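# Unfold the folded-over top of a lone sweater

## Task

Find the sweater lying away from the pile (wide ribbed band at the hem, narrower ribbing at the cuffs and neckline) whose top portion is turned back onto its body. Flip that portion back out so the entire body is spread open and flat on the table. Sleeve positions do not matter, but when you finish every part of the sweater must be resting on the table.

## Robot and tools

Robot: two arms, left_arm and right_arm, each ending in a five-finger hand (left_arm has a left hand, right_arm a right hand). Calibrated bases in the scene frame: left_arm (+0.020, +0.298, +0.032) m, quat_wxyz (+1.000, 0, 0, +0.007); right_arm (+0.033, -0.347, +0.043) m, quat_wxyz (+1.000, 0, 0, +0.028). A two-camera stand sits behind the arms. Cameras: cam_high and cam_low (896x504, fixed), cam_left_wrist and cam_right_wrist (672x504, carried). Two reference pages exist, viewable with show_instructions.

Frames: the scene frame has its origin at table-top height midway between the nominal bases, +z up, +x out over the table, left_arm on the +y side; arm names do not match image left/right. Reported hand positions, orientations and targets are in each arm's own base frame. Offsets run along that arm's base axes, and rotations turn about the Hand target position.

Hand point: sits 0.05 m in front of the palm and 0.15 m out from the wrist face. Its +z runs along the straight fingers, +y out of the palm; +x crosses the palm away from the thumb on the right hand and toward the thumb on the left hand. Straight fingertips reach 0.06 to 0.07 m past the point along +z, with their centre lines 0.06 m behind it along -y. A wrist bracket on the little-finger side can strike things.

A row is 28 numbers, each in [-1, 1], always for both arms: left_arm dx, dy, dz, rx, ry, rz; then left hand thumb_turn, thumb_bend, index, middle, ring, little, force_limit, speed; then the same fourteen for right_arm. The six pose numbers are an offset (not a pose) from the arm's Hand target as it stood when the action or move began; 1.0 equals 0.6 m or 180 degrees, and rx, ry, rz form one rotation vector. All rows of one action or one move list count from that same start, so sending the same offset twice moves the arm further. Six zeros re-command the current Hand target. The six motor numbers are absolute targets: -1 open/straight, +1 closed/curled (thumb_turn +1 puts the thumb opposite the fingers). force_limit maps -1..+1 to about 0..10 N at the fingertip (15 N for the two thumb motors). speed rises from almost nothing at -1 to full at +0.48 and stays full above; full finger travel takes 0.49 s. For a soft grip use speed -0.94 or lower. There is no keep-as-is value: repeat the last eight hand numbers actually executed for that hand, or, if none yet, its hand_measured plus hand_force_limit and hand_speed. A fully turned thumb with fingers can hold something 0.035 to 0.065 m thick.

Tools:
- execute_actions(actions, cameras): actions is a list of actions, each a table of up to 15 rows of 28 numbers, one row per 1/30 s step; a short table repeats its last row to fill 15 steps. Empty actions returns camera images.
- move(target, speed, blend, blocking, cameras): target is one 28-number row or a list of up to 15 rows, every offset counted from the same starting Hand targets. speed is m/s, 0.002 to 4.3, default 0.25 (turns up to twice that in rad/s), one value or one per target. blend in m rounds corners; 0 (default) stops at each target. Paths last at least 0.5 s and are cut off at 10 s. Hand numbers of the first target go out at the start; later targets' hand numbers go out on arrival once everything is still. blocking=false returns after about 0.5 s while motion continues. Paths do not avoid obstacles or the other arm.
- wait(seconds 0 to 10, cameras): holds last commands; a running move continues.
- stop(cameras): brakes a running move.
- zoom_image(camera, region [x0, y0, x1, y1] in pixels, at most 504 by 504): closer look at the latest image of that camera.
- show_instructions(): the reference pages.
- finished_scene(scene=1): ends the scene permanently.

Results: end_effector_position (m) and end_effector_quat_wxyz per arm, Hand target (the base for the next offsets, after clipping), joint positions, velocities and torques, motor temperatures, and per hand hand_measured, hand_stopped_by (moving, target, force, stalled, fault) and hand_load_n (positive when pushed open; near 0 after a grip is lost). A move adds a move: line such as done, off_target, moving, held or fault, plus limits (paced = pose clipped, held = steps withheld). An arm often rests 1 to 3 cm, sometimes 5 cm, short of or below its command without touching anything; re-send the gap as an offset. Orientation commands are clipped to 40 degrees from the measured orientation each step.

Avoid: pushing cloth or anything out of the work area, dropping or flinging things, fast impacts, hard presses against the table or fixed objects, any contact between the two arms or one hand closing on the other's fingers, and paths near an arm's own base (go around it). Long loads, stretched reach or pushing toward unreachable poses heat motors: a MOTOR HOT line appears at 85 °C and at 100 °C the arm drops for 30 to 60 s. Every arm stop costs. Finish only when the sweater lies flat and fully on the table without being held.

Each tool is called after "Request:" in YAML: its name, and indented under it one key for each argument.

Reference images:

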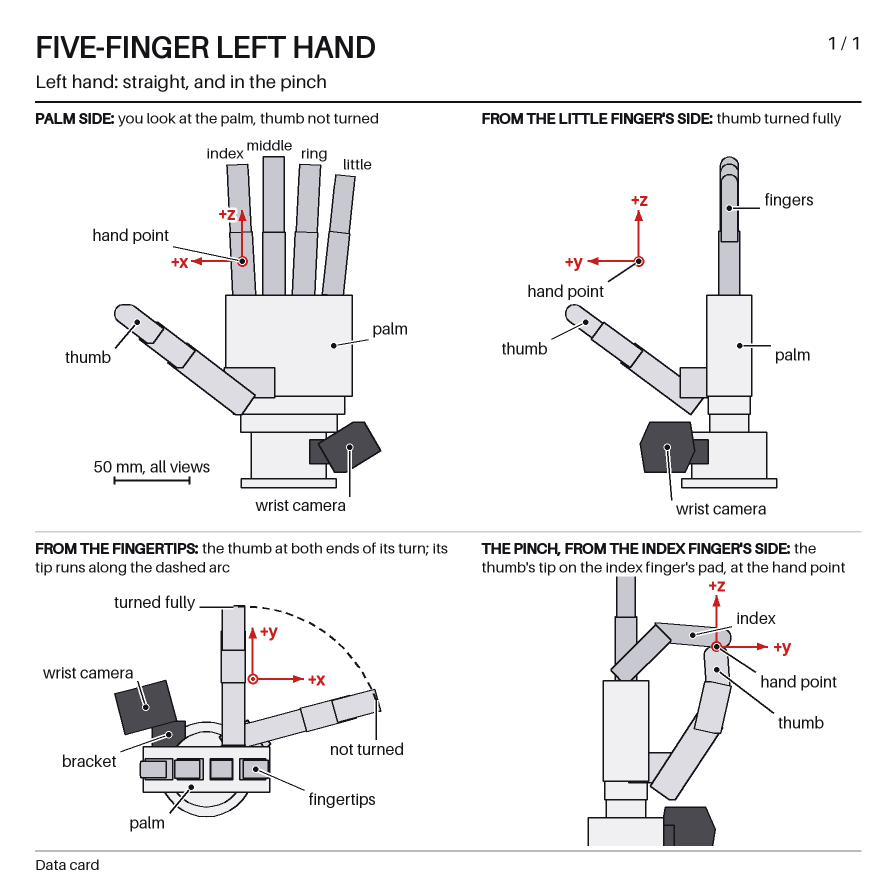

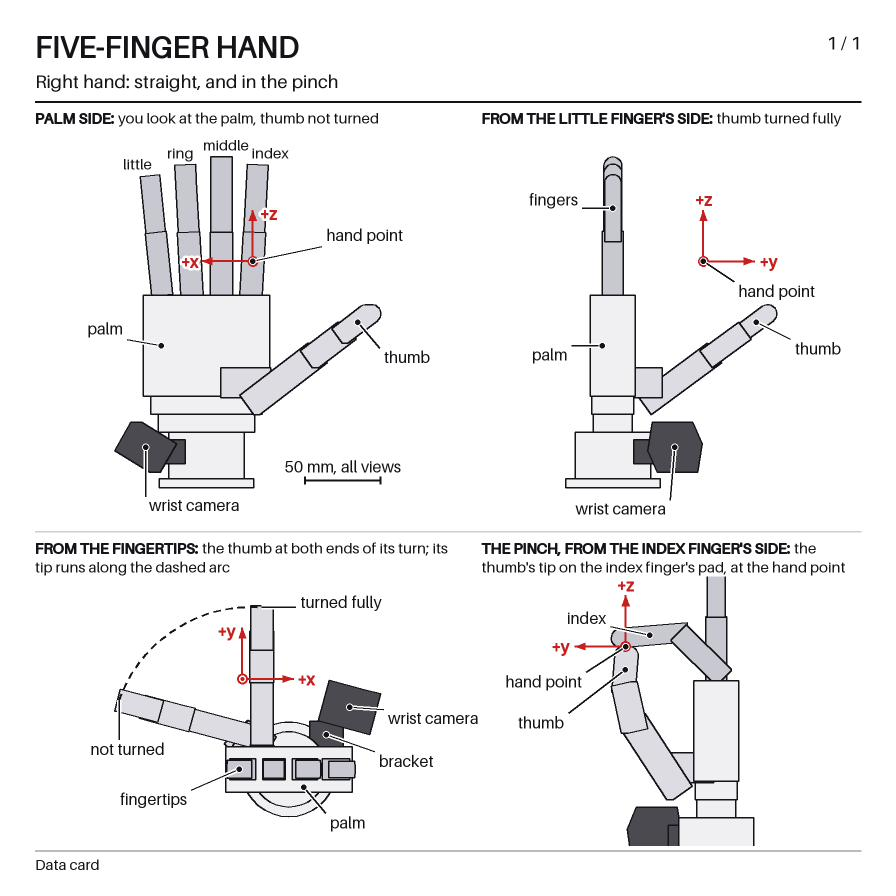

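## Session

Request:
execute_actions:
  actions: []

Scene clock: 0.00 s.
left_arm: end_effector_position=(+0.2742, +0.0268, +0.1237) hand_measured=(-1.000, -1.000, -1.000, -1.000, -1.000, -1.000) hand_load_n=(+0.0, +0.0, +0.0, +0.0, +0.0, +0.0) hand_stopped_by=(target, target, target, target, target, target) hand_force_limit=0.00 hand_speed=-0.80 end_effector_quat_wxyz=(-0.094, +0.201, +0.959, +0.176) | right_arm: end_effector_position=(+0.4951, +0.2315, +0.3256) hand_measured=(-1.000, -1.000, -1.000, -1.000, -1.000, -1.000) hand_load_n=(+0.0, +0.0, +0.0, +0.0, +0.0, +0.0) hand_stopped_by=(target, target, target, target, target, target) hand_force_limit=0.00 hand_speed=-0.80 end_effector_quat_wxyz=(-0.143, +0.648, +0.196, +0.722)
Joint positions: left_arm=[-0.348 1.313 0.865 -1.368 -0.321 1.596] | right_arm=[0.589 1.179 0.694 0.568 0.098 -1.678]
Joint velocities: within noise
Joint torques (N m): no reading
Motor temperatures (°C): left_arm=[28 23 27 29 27 27] | right_arm=[28 25 29 29 26 28]
Heat: left arm: hottest wrist pitch 29 °C; right arm: hottest elbow 29 °C.
Hand target: left_arm +0.2807, +0.0244, +0.1279; -0.086, +0.200, +0.960, +0.175 | right_arm +0.4988, +0.2340, +0.3453; -0.147, +0.636, +0.191, +0.733

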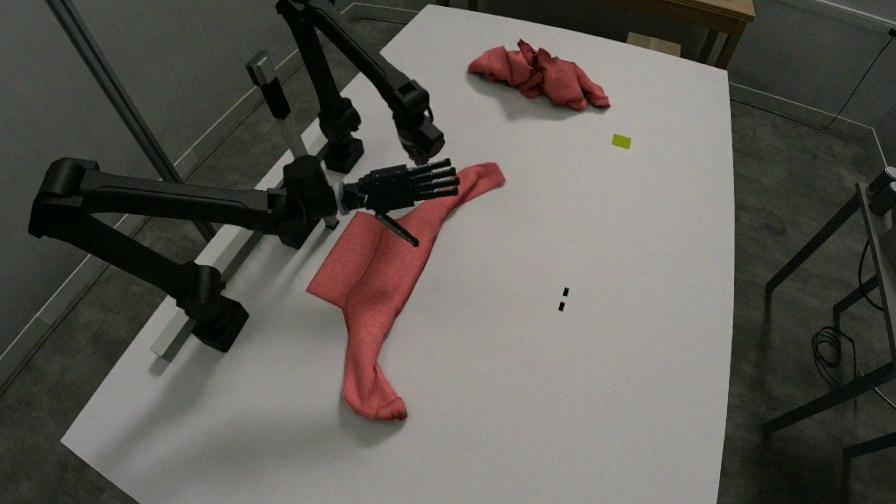

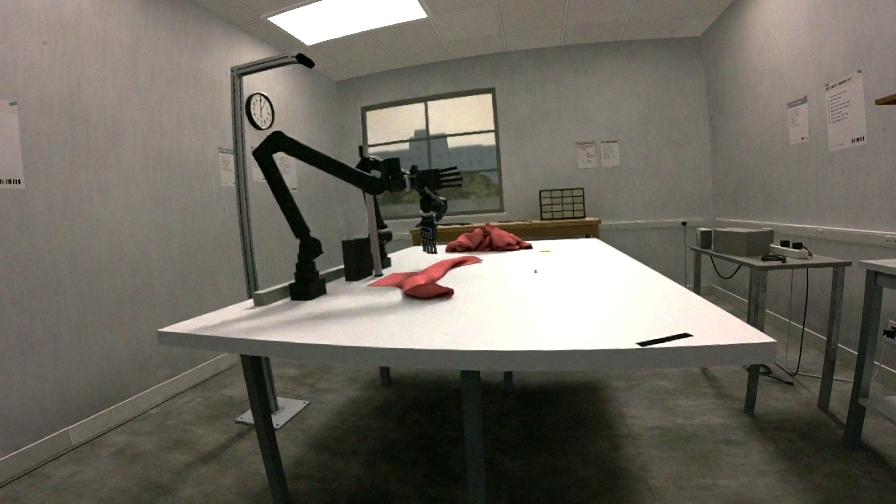

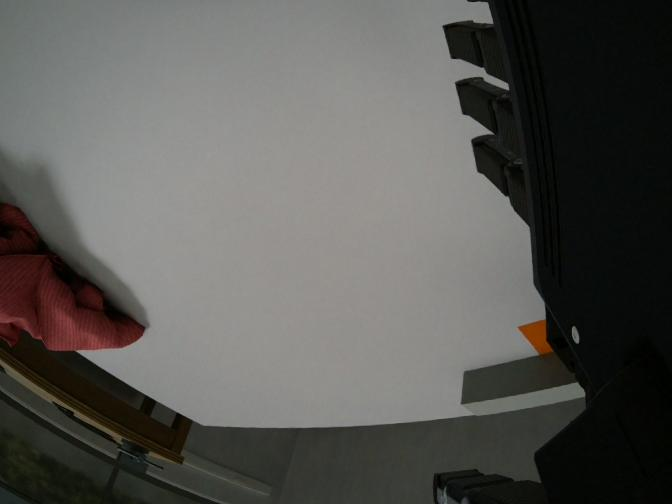

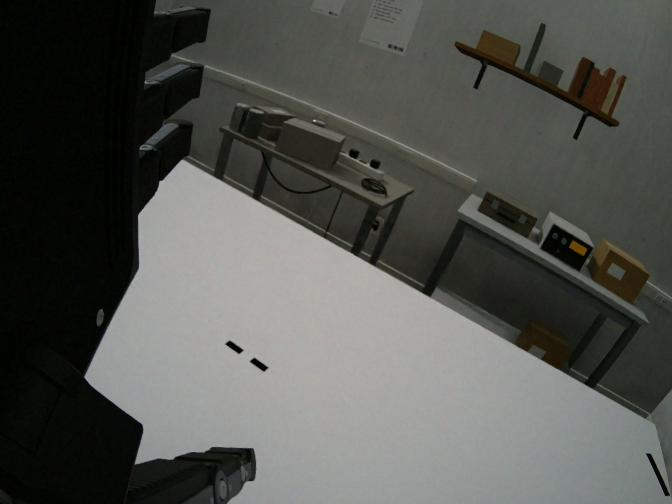

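Request:
zoom_image:
  camera: "cam_high"
  region: [260, 140, 560, 440]

Request:
zoom_image:
  camera: "cam_low"
  region: [340, 200, 560, 320]

Scaled by 1.680.

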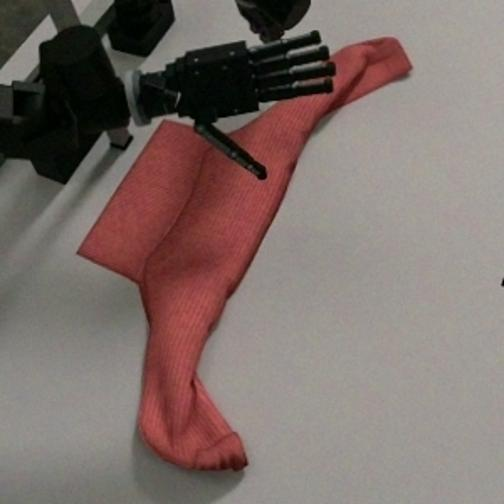

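Scaled by 2.291.

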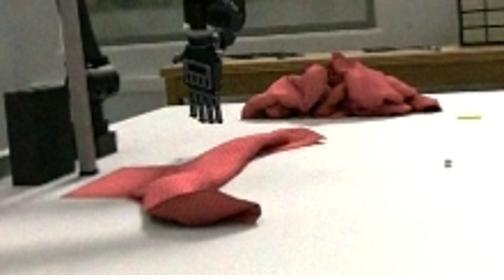

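Request:
move:
  target: [0,0,0,0,0,0,-1,-1,-1,-1,-1,-1,0,-0.8,-0.331,-0.473,0.05,-0.462,0.308,0.234,-1,-1,-1,-1,-1,-1,0,-0.8]
  speed: 0.3
  cameras: ["all"]

Scene clock: 81.03 s.
left_arm: end_effector_position=(+0.2742, +0.0268, +0.1237) hand_measured=(-1.000, -1.000, -1.000, -1.000, -1.000, -1.000) hand_load_n=(+0.0, +0.0, +0.0, +0.0, +0.0, +0.0) hand_stopped_by=(target, target, target, target, target, target) hand_force_limit=0.00 hand_speed=-0.80 end_effector_quat_wxyz=(-0.094, +0.201, +0.959, +0.176) | right_arm: end_effector_position=(+0.3032, -0.0504, +0.3698) hand_measured=(-1.000, -1.000, -1.000, -1.000, -1.000, -1.000) hand_load_n=(+0.0, +0.0, +0.0, +0.0, +0.0, +0.0) hand_stopped_by=(target, target, target, target, target, target) hand_force_limit=0.00 hand_speed=-0.80 end_effector_quat_wxyz=(+0.231, +0.895, +0.377, +0.055)
Joint positions: left_arm=[-0.348 1.313 0.865 -1.368 -0.321 1.596] | right_arm=[0.333 0.98 1.252 -1.69 0.457 -2.07]
Joint torques (N m): left_arm=[0.03 -7.71 9.21 -0.13 -0.33 -0.08] | right_arm=[-0.62 -5.42 8.01 0.05 0.53 -0.17]
Motor temperatures (°C): left_arm=[27 24 32 29 26 25] | right_arm=[27 25 34 29 24 26]
Heat: left arm: hottest elbow 32 °C; right arm: hottest elbow 34 °C.
Hand target: left_arm +0.2807, +0.0244, +0.1279; -0.086, +0.200, +0.960, +0.175 | right_arm +0.3001, -0.0498, +0.3752; +0.054, +0.765, +0.642, +0.013
Off the commanded pose: left_arm 0.008 m, 1 deg | right_arm 0.006 m, 52 deg; orientation clipped.
joint sent to its limit (right arm) — joint 4 (wrist pitch), lower limit; joint 6 (wrist roll), lower limit. The joint targets are off in orientation, not in position.
move: off_target (right_arm); limits=paced

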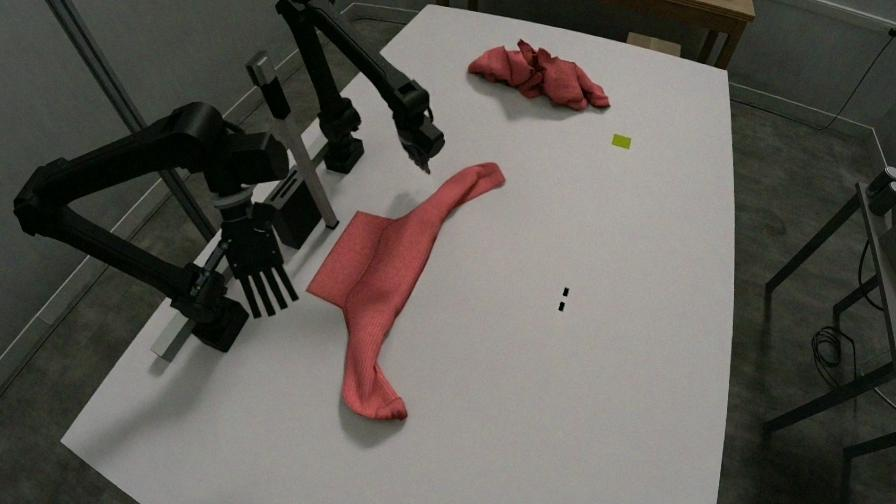

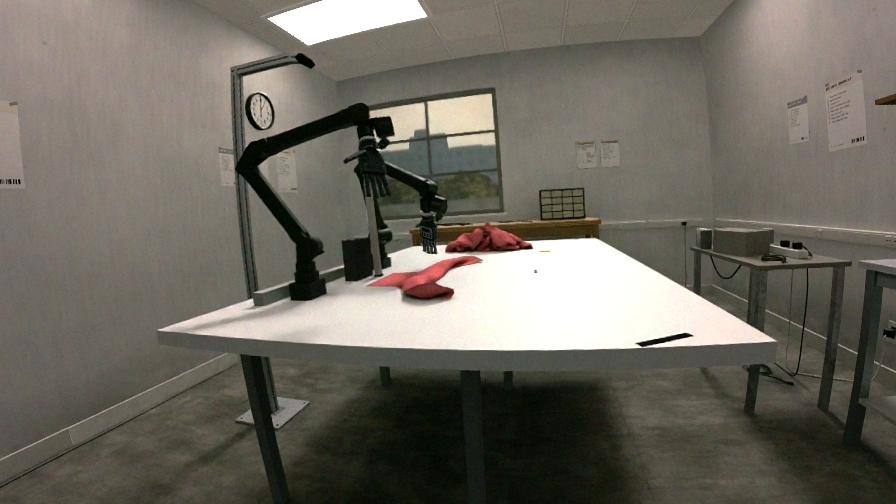

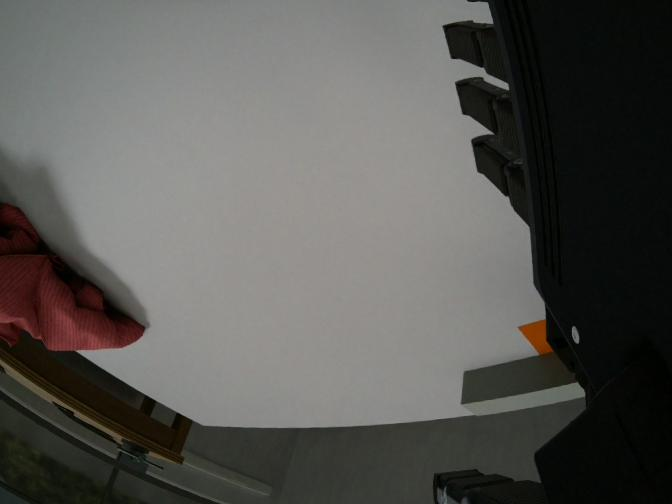

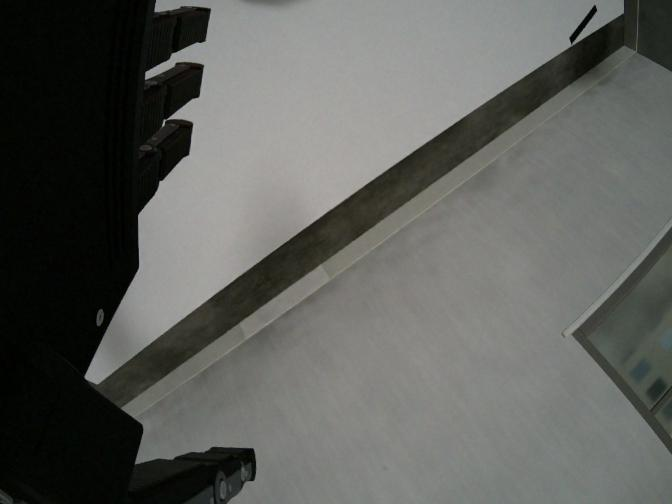

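Request:
zoom_image:
  camera: "cam_high"
  region: [290, 150, 530, 430]

Scaled by 1.800.

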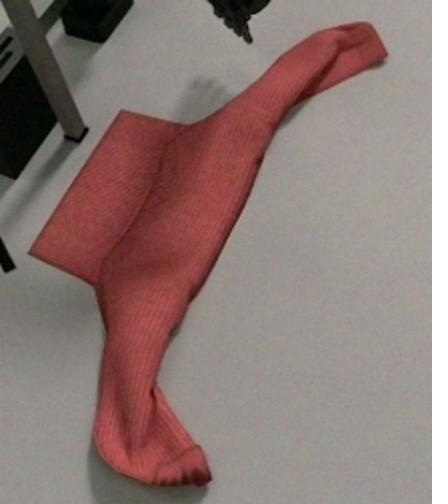

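Request:
move:
  target:
    - [0,0,0,0,0,0,-1,-1,-1,-1,-1,-1,0,-0.8,-0.033,0.166,-0.075,0.2198,-0.2119,-0.3997,-1,-1,-1,-1,-1,-1,0,-0.8]
    - [0,0,0,0,0,0,-1,-1,-1,-1,-1,-1,0,-0.8,-0.097,0.356,-0.359,0.4296,-0.0593,-0.8528,-1,-1,-1,-1,-1,-1,0,-0.8]
  speed: 0.4
  cameras: ["all"]

Scene clock: 220.83 s.
left_arm: end_effector_position=(+0.2742, +0.0268, +0.1237) hand_measured=(-1.000, -1.000, -1.000, -1.000, -1.000, -1.000) hand_load_n=(+0.5, +0.0, +0.0, +0.0, +0.0, +0.0) hand_stopped_by=(target, target, target, target, target, target) hand_force_limit=0.00 hand_speed=-0.80 end_effector_quat_wxyz=(-0.094, +0.201, +0.959, +0.176) | right_arm: end_effector_position=(+0.2392, +0.1570, +0.1527) hand_measured=(-1.000, -1.000, -1.000, -1.000, -1.000, -1.000) hand_load_n=(+0.0, +0.0, +0.0, +0.0, +0.0, +0.0) hand_stopped_by=(target, target, target, target, target, target) hand_force_limit=0.00 hand_speed=-0.80 end_effector_quat_wxyz=(-0.272, +0.655, -0.643, +0.290)
Joint positions: left_arm=[-0.348 1.313 0.865 -1.368 -0.321 1.596] | right_arm=[0.758 0.664 0.591 -0.851 0.539 0.556]
Joint torques (N m): left_arm=[0.03 -7.53 9.24 -0.14 -0.32 -0.09] | right_arm=[-0.15 -1.26 9.28 1.5 0.39 0.19]
Heat: left arm: hottest elbow 34 °C; right arm: hottest elbow 34 °C.
Hand target: left_arm +0.2807, +0.0244, +0.1279; -0.086, +0.200, +0.960, +0.175 | right_arm +0.2420, +0.1638, +0.1597; -0.288, +0.647, -0.645, +0.288
Off the commanded pose: left_arm 0.008 m, 1 deg | right_arm 0.010 m, 2 deg.
move: done

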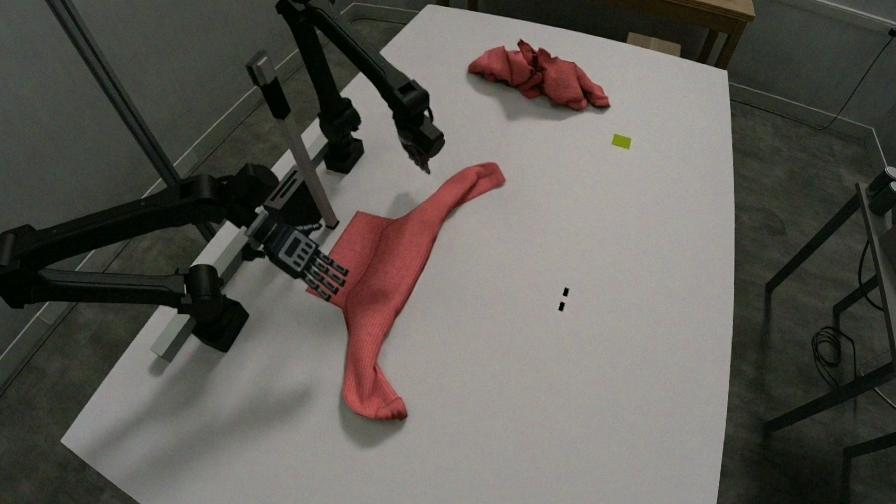

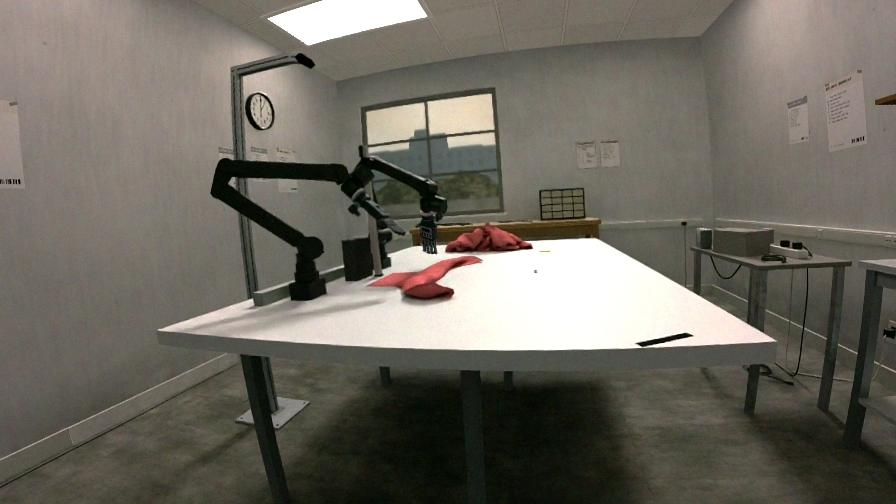

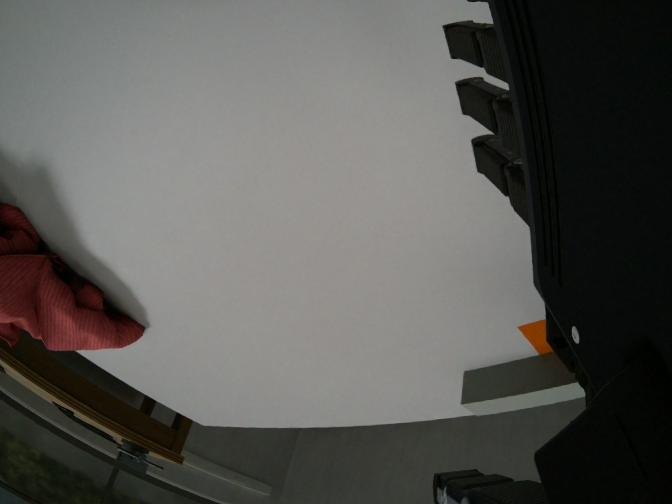

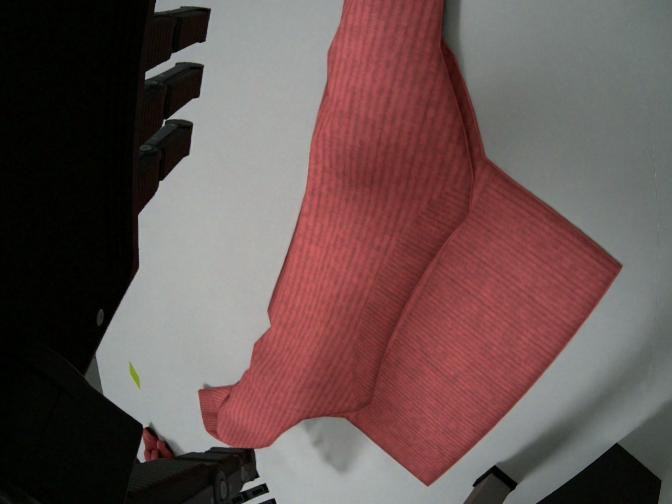

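Request:
move:
  target:
    - [-0.03,-0.1,0.15,-0.15,-0.15,0.29,-1,-1,-1,-1,-1,-1,0,-0.8,0,0,0,0,0,0,1,-1,-0.5,-0.5,-1,-1,0,0]
    - [-0.071,-0.259,0.062,-0.3127,-0.3097,0.5785,-1,-1,-1,-1,-1,-1,0,-0.8,0,0,0,0,0,0,1,-1,-0.5,-0.5,-1,-1,0,0]
  speed: 0.4
  blend: 0.05
  cameras: ["all"]

Scene clock: 303.50 s.
left_arm: end_effector_position=(+0.2410, -0.1277, +0.1733) hand_measured=(-1.000, -1.000, -1.000, -1.000, -1.000, -1.000) hand_load_n=(+0.0, +0.0, +0.0, +0.0, +0.0, +0.0) hand_stopped_by=(target, target, target, target, target, target) hand_force_limit=0.00 hand_speed=-0.80 end_effector_quat_wxyz=(-0.292, +0.646, -0.643, +0.290) | right_arm: end_effector_position=(+0.2393, +0.1572, +0.1528) hand_measured=(+1.000, -1.000, -0.500, -0.500, -1.000, -1.000) hand_load_n=(+0.0, +0.0, +0.0, +0.0, +0.0, +0.0) hand_stopped_by=(target, target, target, target, target, target) hand_force_limit=0.00 hand_speed=0.00 end_effector_quat_wxyz=(-0.272, +0.654, -0.644, +0.290)
Joint positions: left_arm=[-0.623 0.551 0.59 -0.867 -0.457 -0.449] | right_arm=[0.759 0.664 0.591 -0.85 0.54 0.558]
Joint torques (N m): left_arm=[-1.14 0.26 9.01 1.72 -0.37 -0.2] | right_arm=[-0.44 -0.91 9.24 1.42 0.5 0.11]
Heat: left arm: hottest elbow 35 °C; right arm: hottest elbow 37 °C.
Hand target: left_arm +0.2381, -0.1310, +0.1650; -0.288, +0.646, -0.646, +0.288 | right_arm +0.2421, +0.1638, +0.1598; -0.288, +0.646, -0.645, +0.288
Off the commanded pose: left_arm 0.009 m, 1 deg | right_arm 0.010 m, 2 deg.
move: done; blend cut to 0 m at target 1

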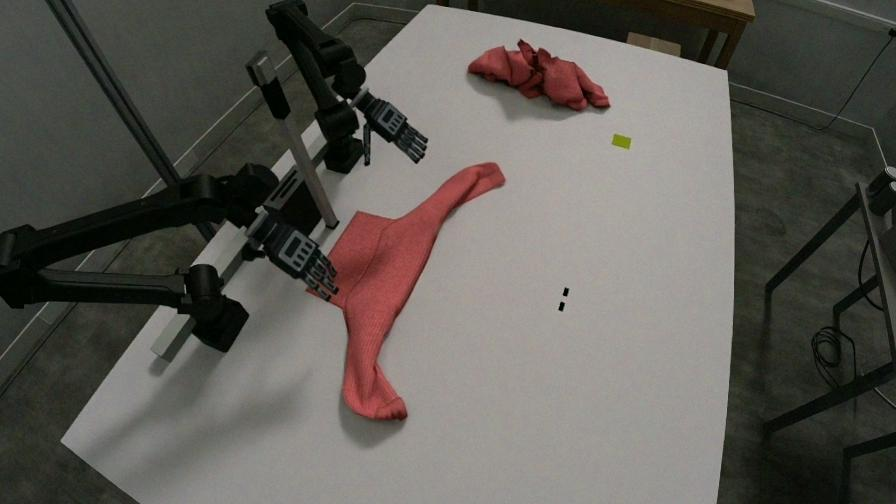

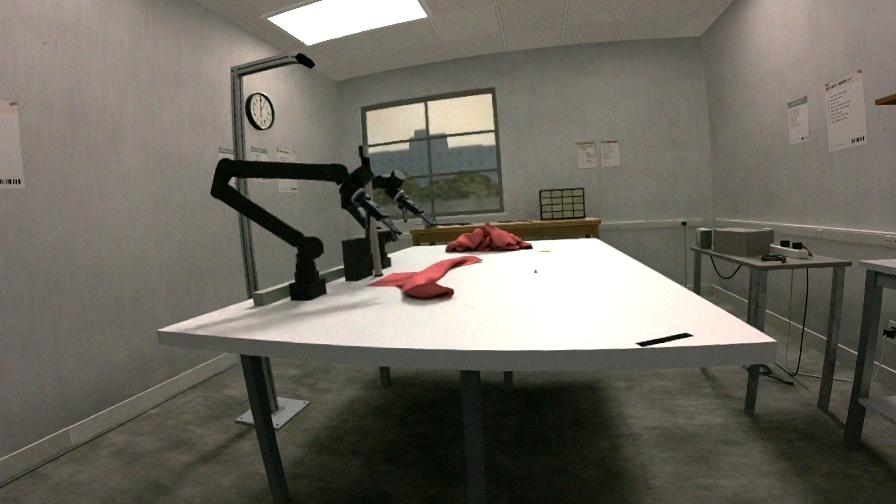

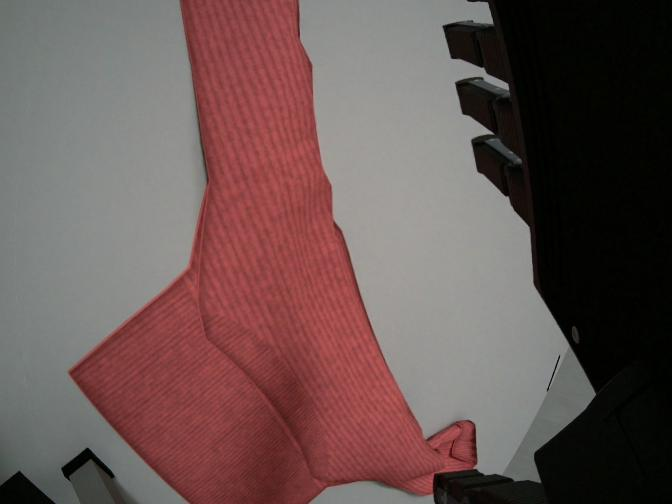

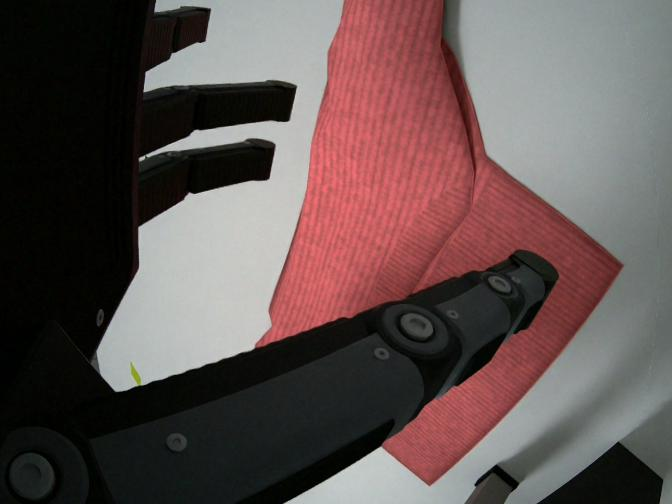

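Request:
move:
  target: [0,0,-0.183,0,0,0,1,-1,-0.5,-0.5,-1,-1,0,0,0,0,-0.183,0,0,0,1,-1,-0.5,-0.5,-1,-1,0,0]
  speed: 0.3
  cameras: ["all"]

Scene clock: 354.80 s.
left_arm: end_effector_position=(+0.2416, -0.1297, +0.0644) hand_measured=(+1.000, -1.000, -0.500, -0.500, -1.000, -1.000) hand_load_n=(+0.0, +0.0, +0.0, +0.0, +0.0, +0.0) hand_stopped_by=(target, target, target, target, target, target) hand_force_limit=0.00 hand_speed=0.00 end_effector_quat_wxyz=(-0.291, +0.648, -0.641, +0.291) | right_arm: end_effector_position=(+0.2378, +0.1580, +0.0471) hand_measured=(+1.000, -1.000, -0.500, -0.500, -1.000, -1.000) hand_load_n=(+0.0, +0.0, +0.0, +0.0, +0.0, +0.0) hand_stopped_by=(target, target, target, target, target, target) hand_force_limit=0.00 hand_speed=0.00 end_effector_quat_wxyz=(-0.280, +0.650, -0.644, +0.289)
Joint positions: left_arm=[-0.628 0.621 0.319 -0.529 -0.459 -0.457] | right_arm=[0.766 0.762 0.331 -0.478 0.544 0.566]
Joint torques (N m): left_arm=[-0.79 0.56 8.43 2.04 -0.31 -0.1] | right_arm=[-1.61 0.26 8.9 1.66 0.35 0.07]
Heat: left arm: hottest elbow 35 °C; right arm: hottest elbow 37 °C.
Hand target: left_arm +0.2381, -0.1310, +0.0553; -0.288, +0.646, -0.646, +0.288 | right_arm +0.2420, +0.1638, +0.0500; -0.288, +0.646, -0.645, +0.288
Off the commanded pose: left_arm 0.010 m, 1 deg | right_arm 0.008 m, 1 deg.
move: done

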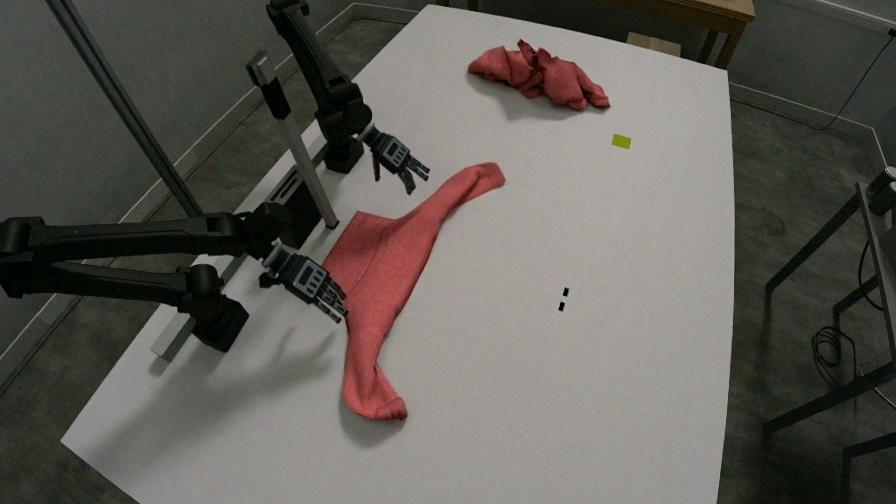

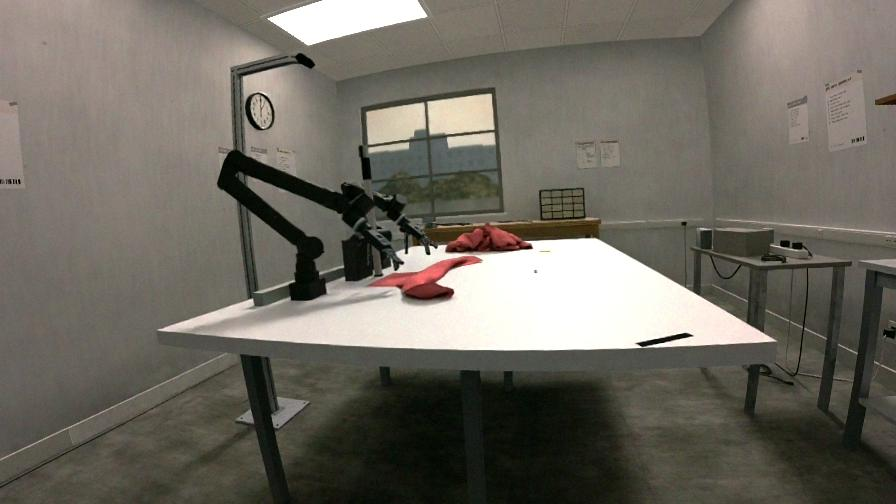

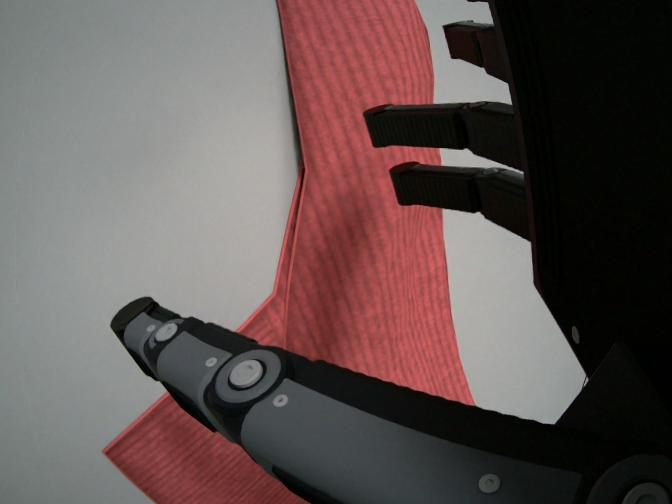

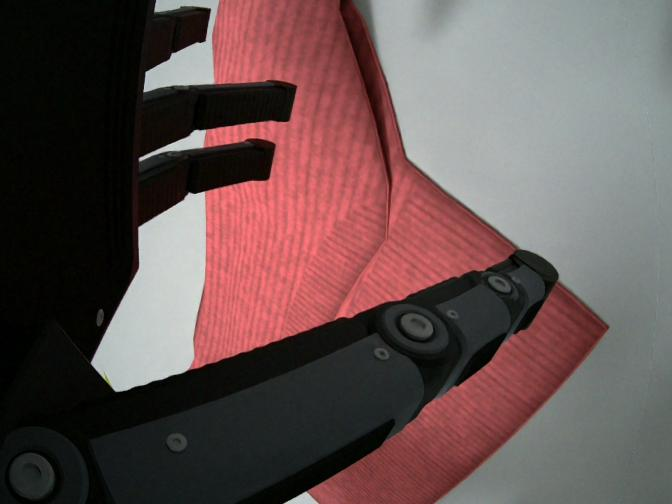

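Request:
zoom_image:
  camera: "cam_high"
  region: [240, 120, 520, 360]

Request:
zoom_image:
  camera: "cam_right_wrist"
  region: [130, 0, 634, 504]

Scaled by 1.800.

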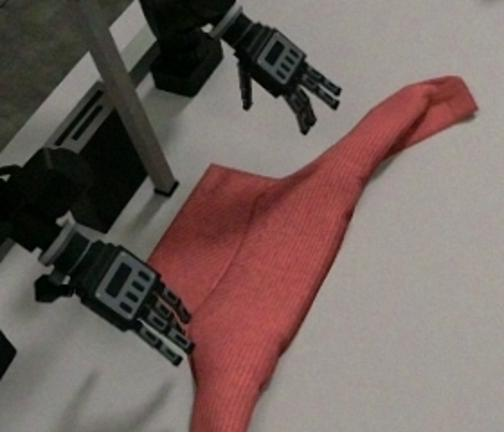

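Scaled by 1.000.

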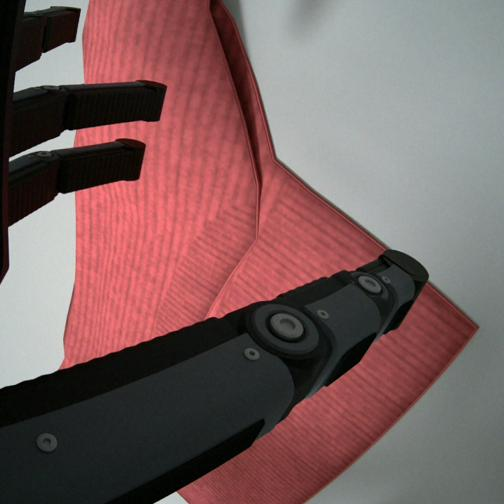

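Request:
move:
  target: [0,0,-0.067,0,0,0,1,-1,-0.5,-0.5,-1,-1,0,0,0.02,0,-0.083,0,0,0,1,-1,-0.5,-0.5,-1,-1,0,0]
  speed: 0.2
  cameras: ["cam_high","cam_low","cam_left_wrist","cam_right_wrist"]

Request:
zoom_image:
  camera: "cam_high"
  region: [290, 170, 470, 350]

Scene clock: 404.13 s.
left_arm: end_effector_position=(+0.2425, -0.1303, +0.0233) hand_measured=(+1.000, -1.000, -0.500, -0.500, -1.000, -1.000) hand_load_n=(+0.0, +0.0, +0.0, +0.0, +0.0, +0.0) hand_stopped_by=(target, target, target, target, target, target) hand_force_limit=0.00 hand_speed=0.00 end_effector_quat_wxyz=(-0.291, +0.648, -0.642, +0.291) | right_arm: end_effector_position=(+0.2491, +0.1635, -0.0005) hand_measured=(+1.000, -1.000, -0.500, -0.500, -1.000, -1.000) hand_load_n=(+0.0, +0.0, +0.0, +0.0, +0.0, +0.0) hand_stopped_by=(target, target, target, target, target, target) hand_force_limit=0.00 hand_speed=0.00 end_effector_quat_wxyz=(-0.287, +0.646, -0.648, +0.285)
Joint positions: left_arm=[-0.628 0.722 0.231 -0.34 -0.459 -0.457] | right_arm=[0.738 0.955 0.253 -0.185 0.519 0.552]
Joint torques (N m): left_arm=[-0.85 0.26 7.86 1.96 -0.31 -0.11] | right_arm=[-2.43 -1.61 7.58 1.42 0.26 -0.1]
Heat: left arm: hottest elbow 33 °C; right arm: hottest elbow 35 °C.
Hand target: left_arm +0.2382, -0.1311, +0.0152; -0.288, +0.646, -0.646, +0.288 | right_arm +0.2540, +0.1637, +0.0001; -0.288, +0.646, -0.645, +0.288
Off the commanded pose: left_arm 0.009 m, 1 deg | right_arm 0.005 m, 0 deg.
move: done

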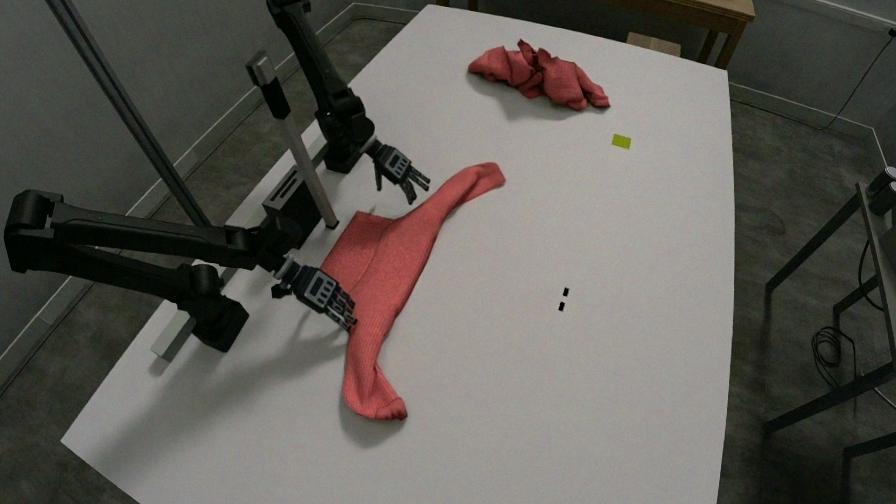

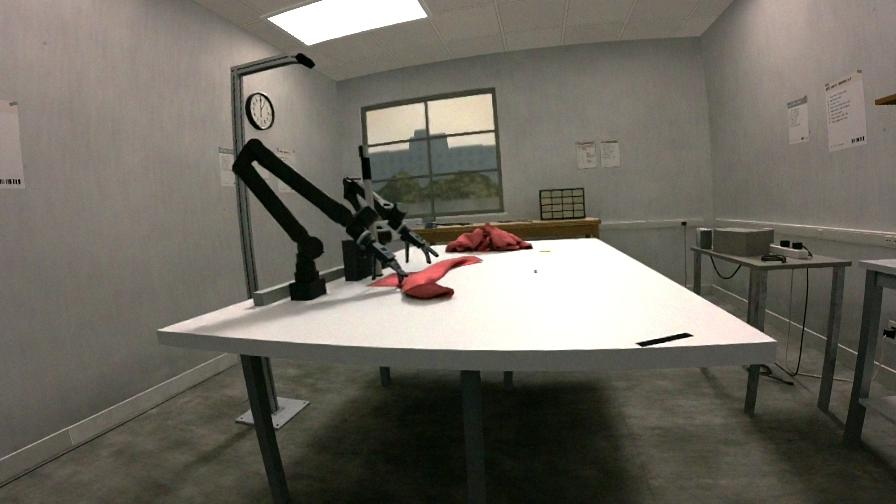

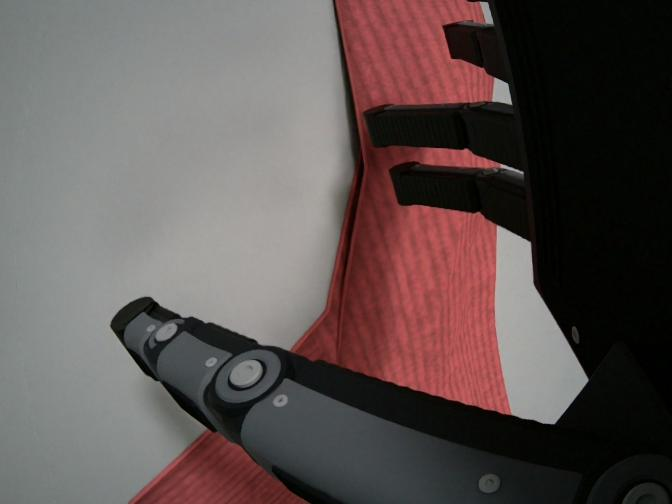

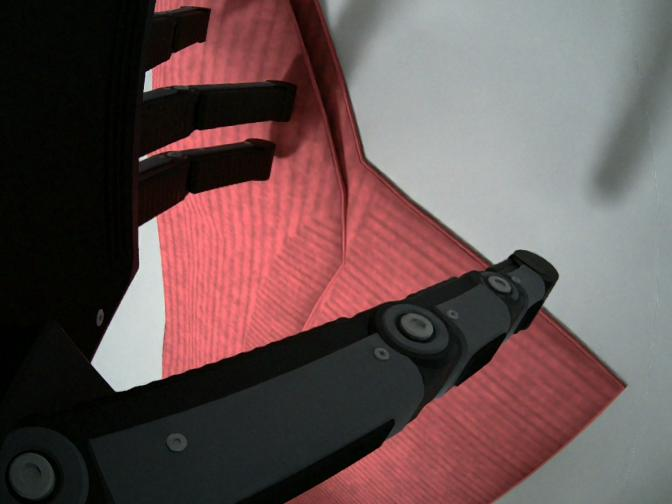

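Scaled by 2.800.

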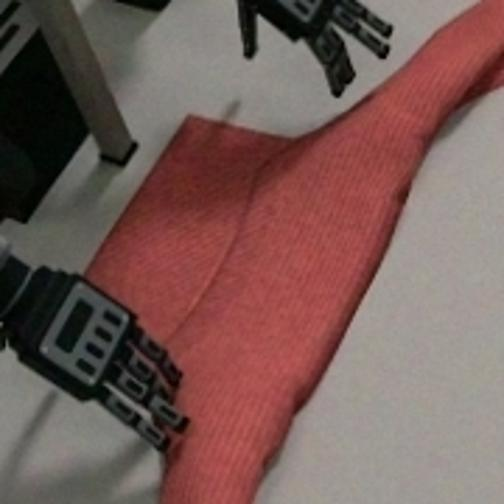

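Request:
move:
  target: [0.075,-0.017,-0.02,0,0,-0.083,1,-1,-0.5,-0.5,-1,-1,0,0,0.083,-0.05,0,0,0,0.083,1,-1,-0.5,-0.5,-1,-1,0,0]
  speed: 0.2
  cameras: ["cam_high","cam_low","cam_left_wrist","cam_right_wrist"]

Request:
zoom_image:
  camera: "cam_high"
  region: [290, 170, 470, 350]

Scene clock: 507.07 s.
left_arm: end_effector_position=(+0.2733, -0.1428, +0.0004) hand_measured=(+1.000, -1.000, -0.500, -0.500, -1.000, -1.000) hand_load_n=(+0.0, +0.0, +0.0, -1.0, +0.0, +0.0) hand_stopped_by=(target, target, target, target, target, target) hand_force_limit=0.00 hand_speed=0.00 end_effector_quat_wxyz=(+0.243, -0.557, +0.724, -0.326) | right_arm: end_effector_position=(+0.2871, +0.1335, -0.0075) hand_measured=(+1.000, -1.000, -0.500, -0.500, -1.000, -1.000) hand_load_n=(+0.0, +0.0, +0.0, +0.0, +0.0, +0.0) hand_stopped_by=(target, target, target, target, target, target) hand_force_limit=0.00 hand_speed=0.00 end_effector_quat_wxyz=(-0.318, +0.726, -0.561, +0.237)
Joint positions: left_arm=[-0.432 0.963 0.231 -0.008 -0.117 -0.12] | right_arm=[0.365 1.047 0.253 0.037 0.066 0.081]
Joint torques (N m): left_arm=[1.14 -0.62 9.92 1.77 -0.05 0.12] | right_arm=[-1.79 -0.62 9.17 1.5 0.11 -0.18]
Heat: left arm: hottest elbow 34 °C; right arm: hottest elbow 34 °C.
Hand target: left_arm +0.2833, -0.1412, +0.0032; +0.248, -0.556, +0.724, -0.323 | right_arm +0.3038, +0.1337, +0.0001; -0.323, +0.725, -0.556, +0.248
Off the commanded pose: left_arm 0.010 m, 1 deg | right_arm 0.018 m, 2 deg.
move: off_target (right_arm)

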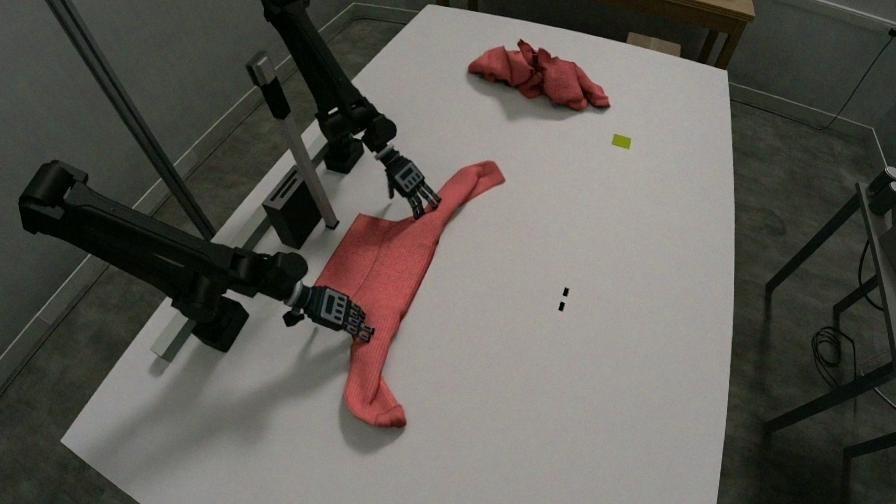

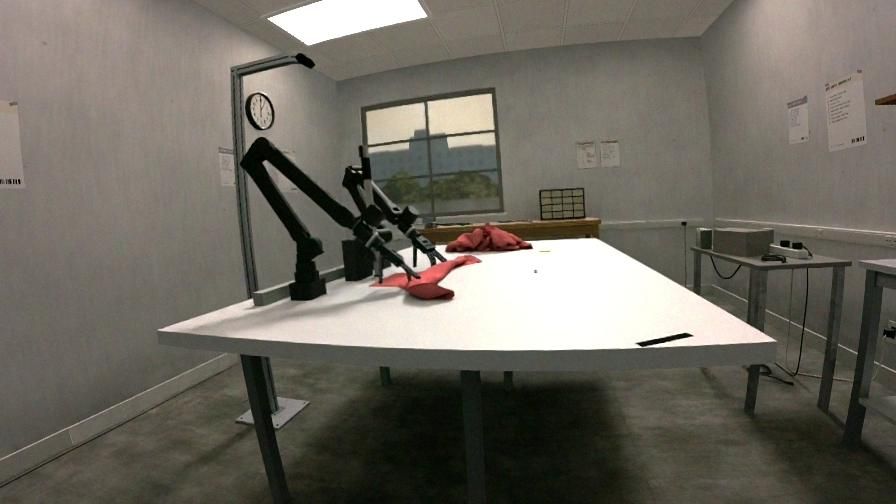

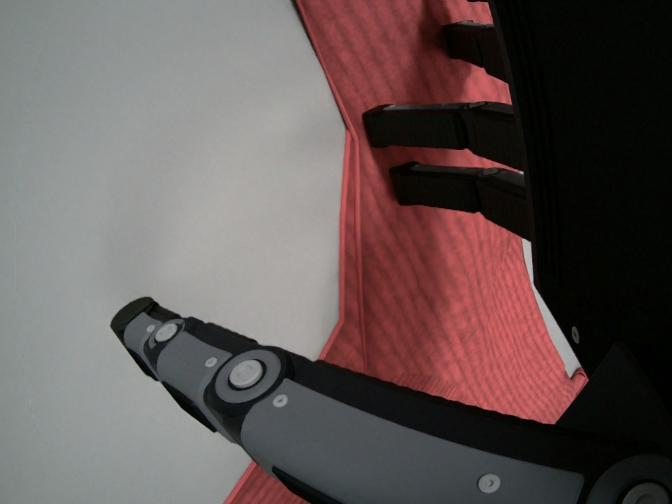

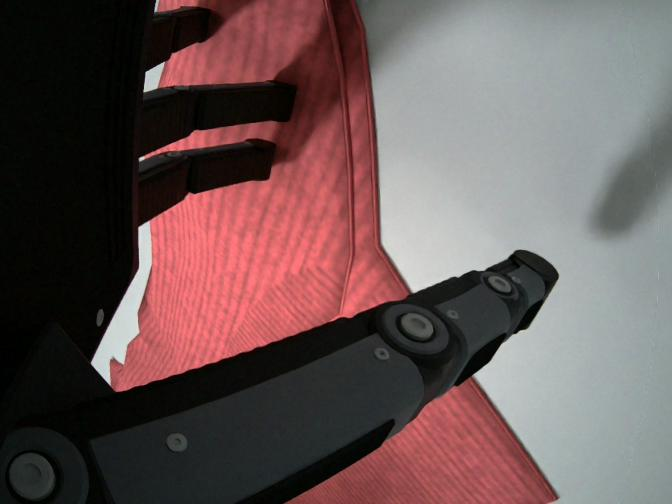

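Scaled by 2.800.

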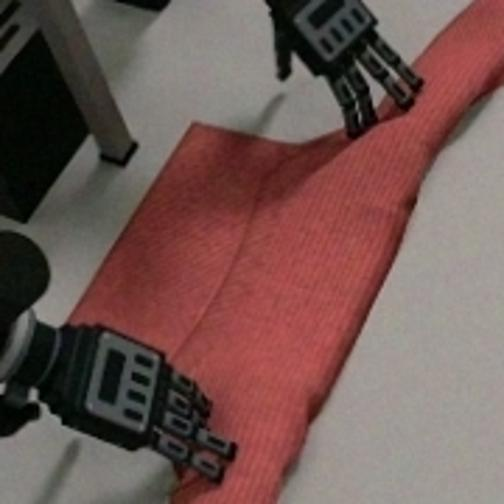

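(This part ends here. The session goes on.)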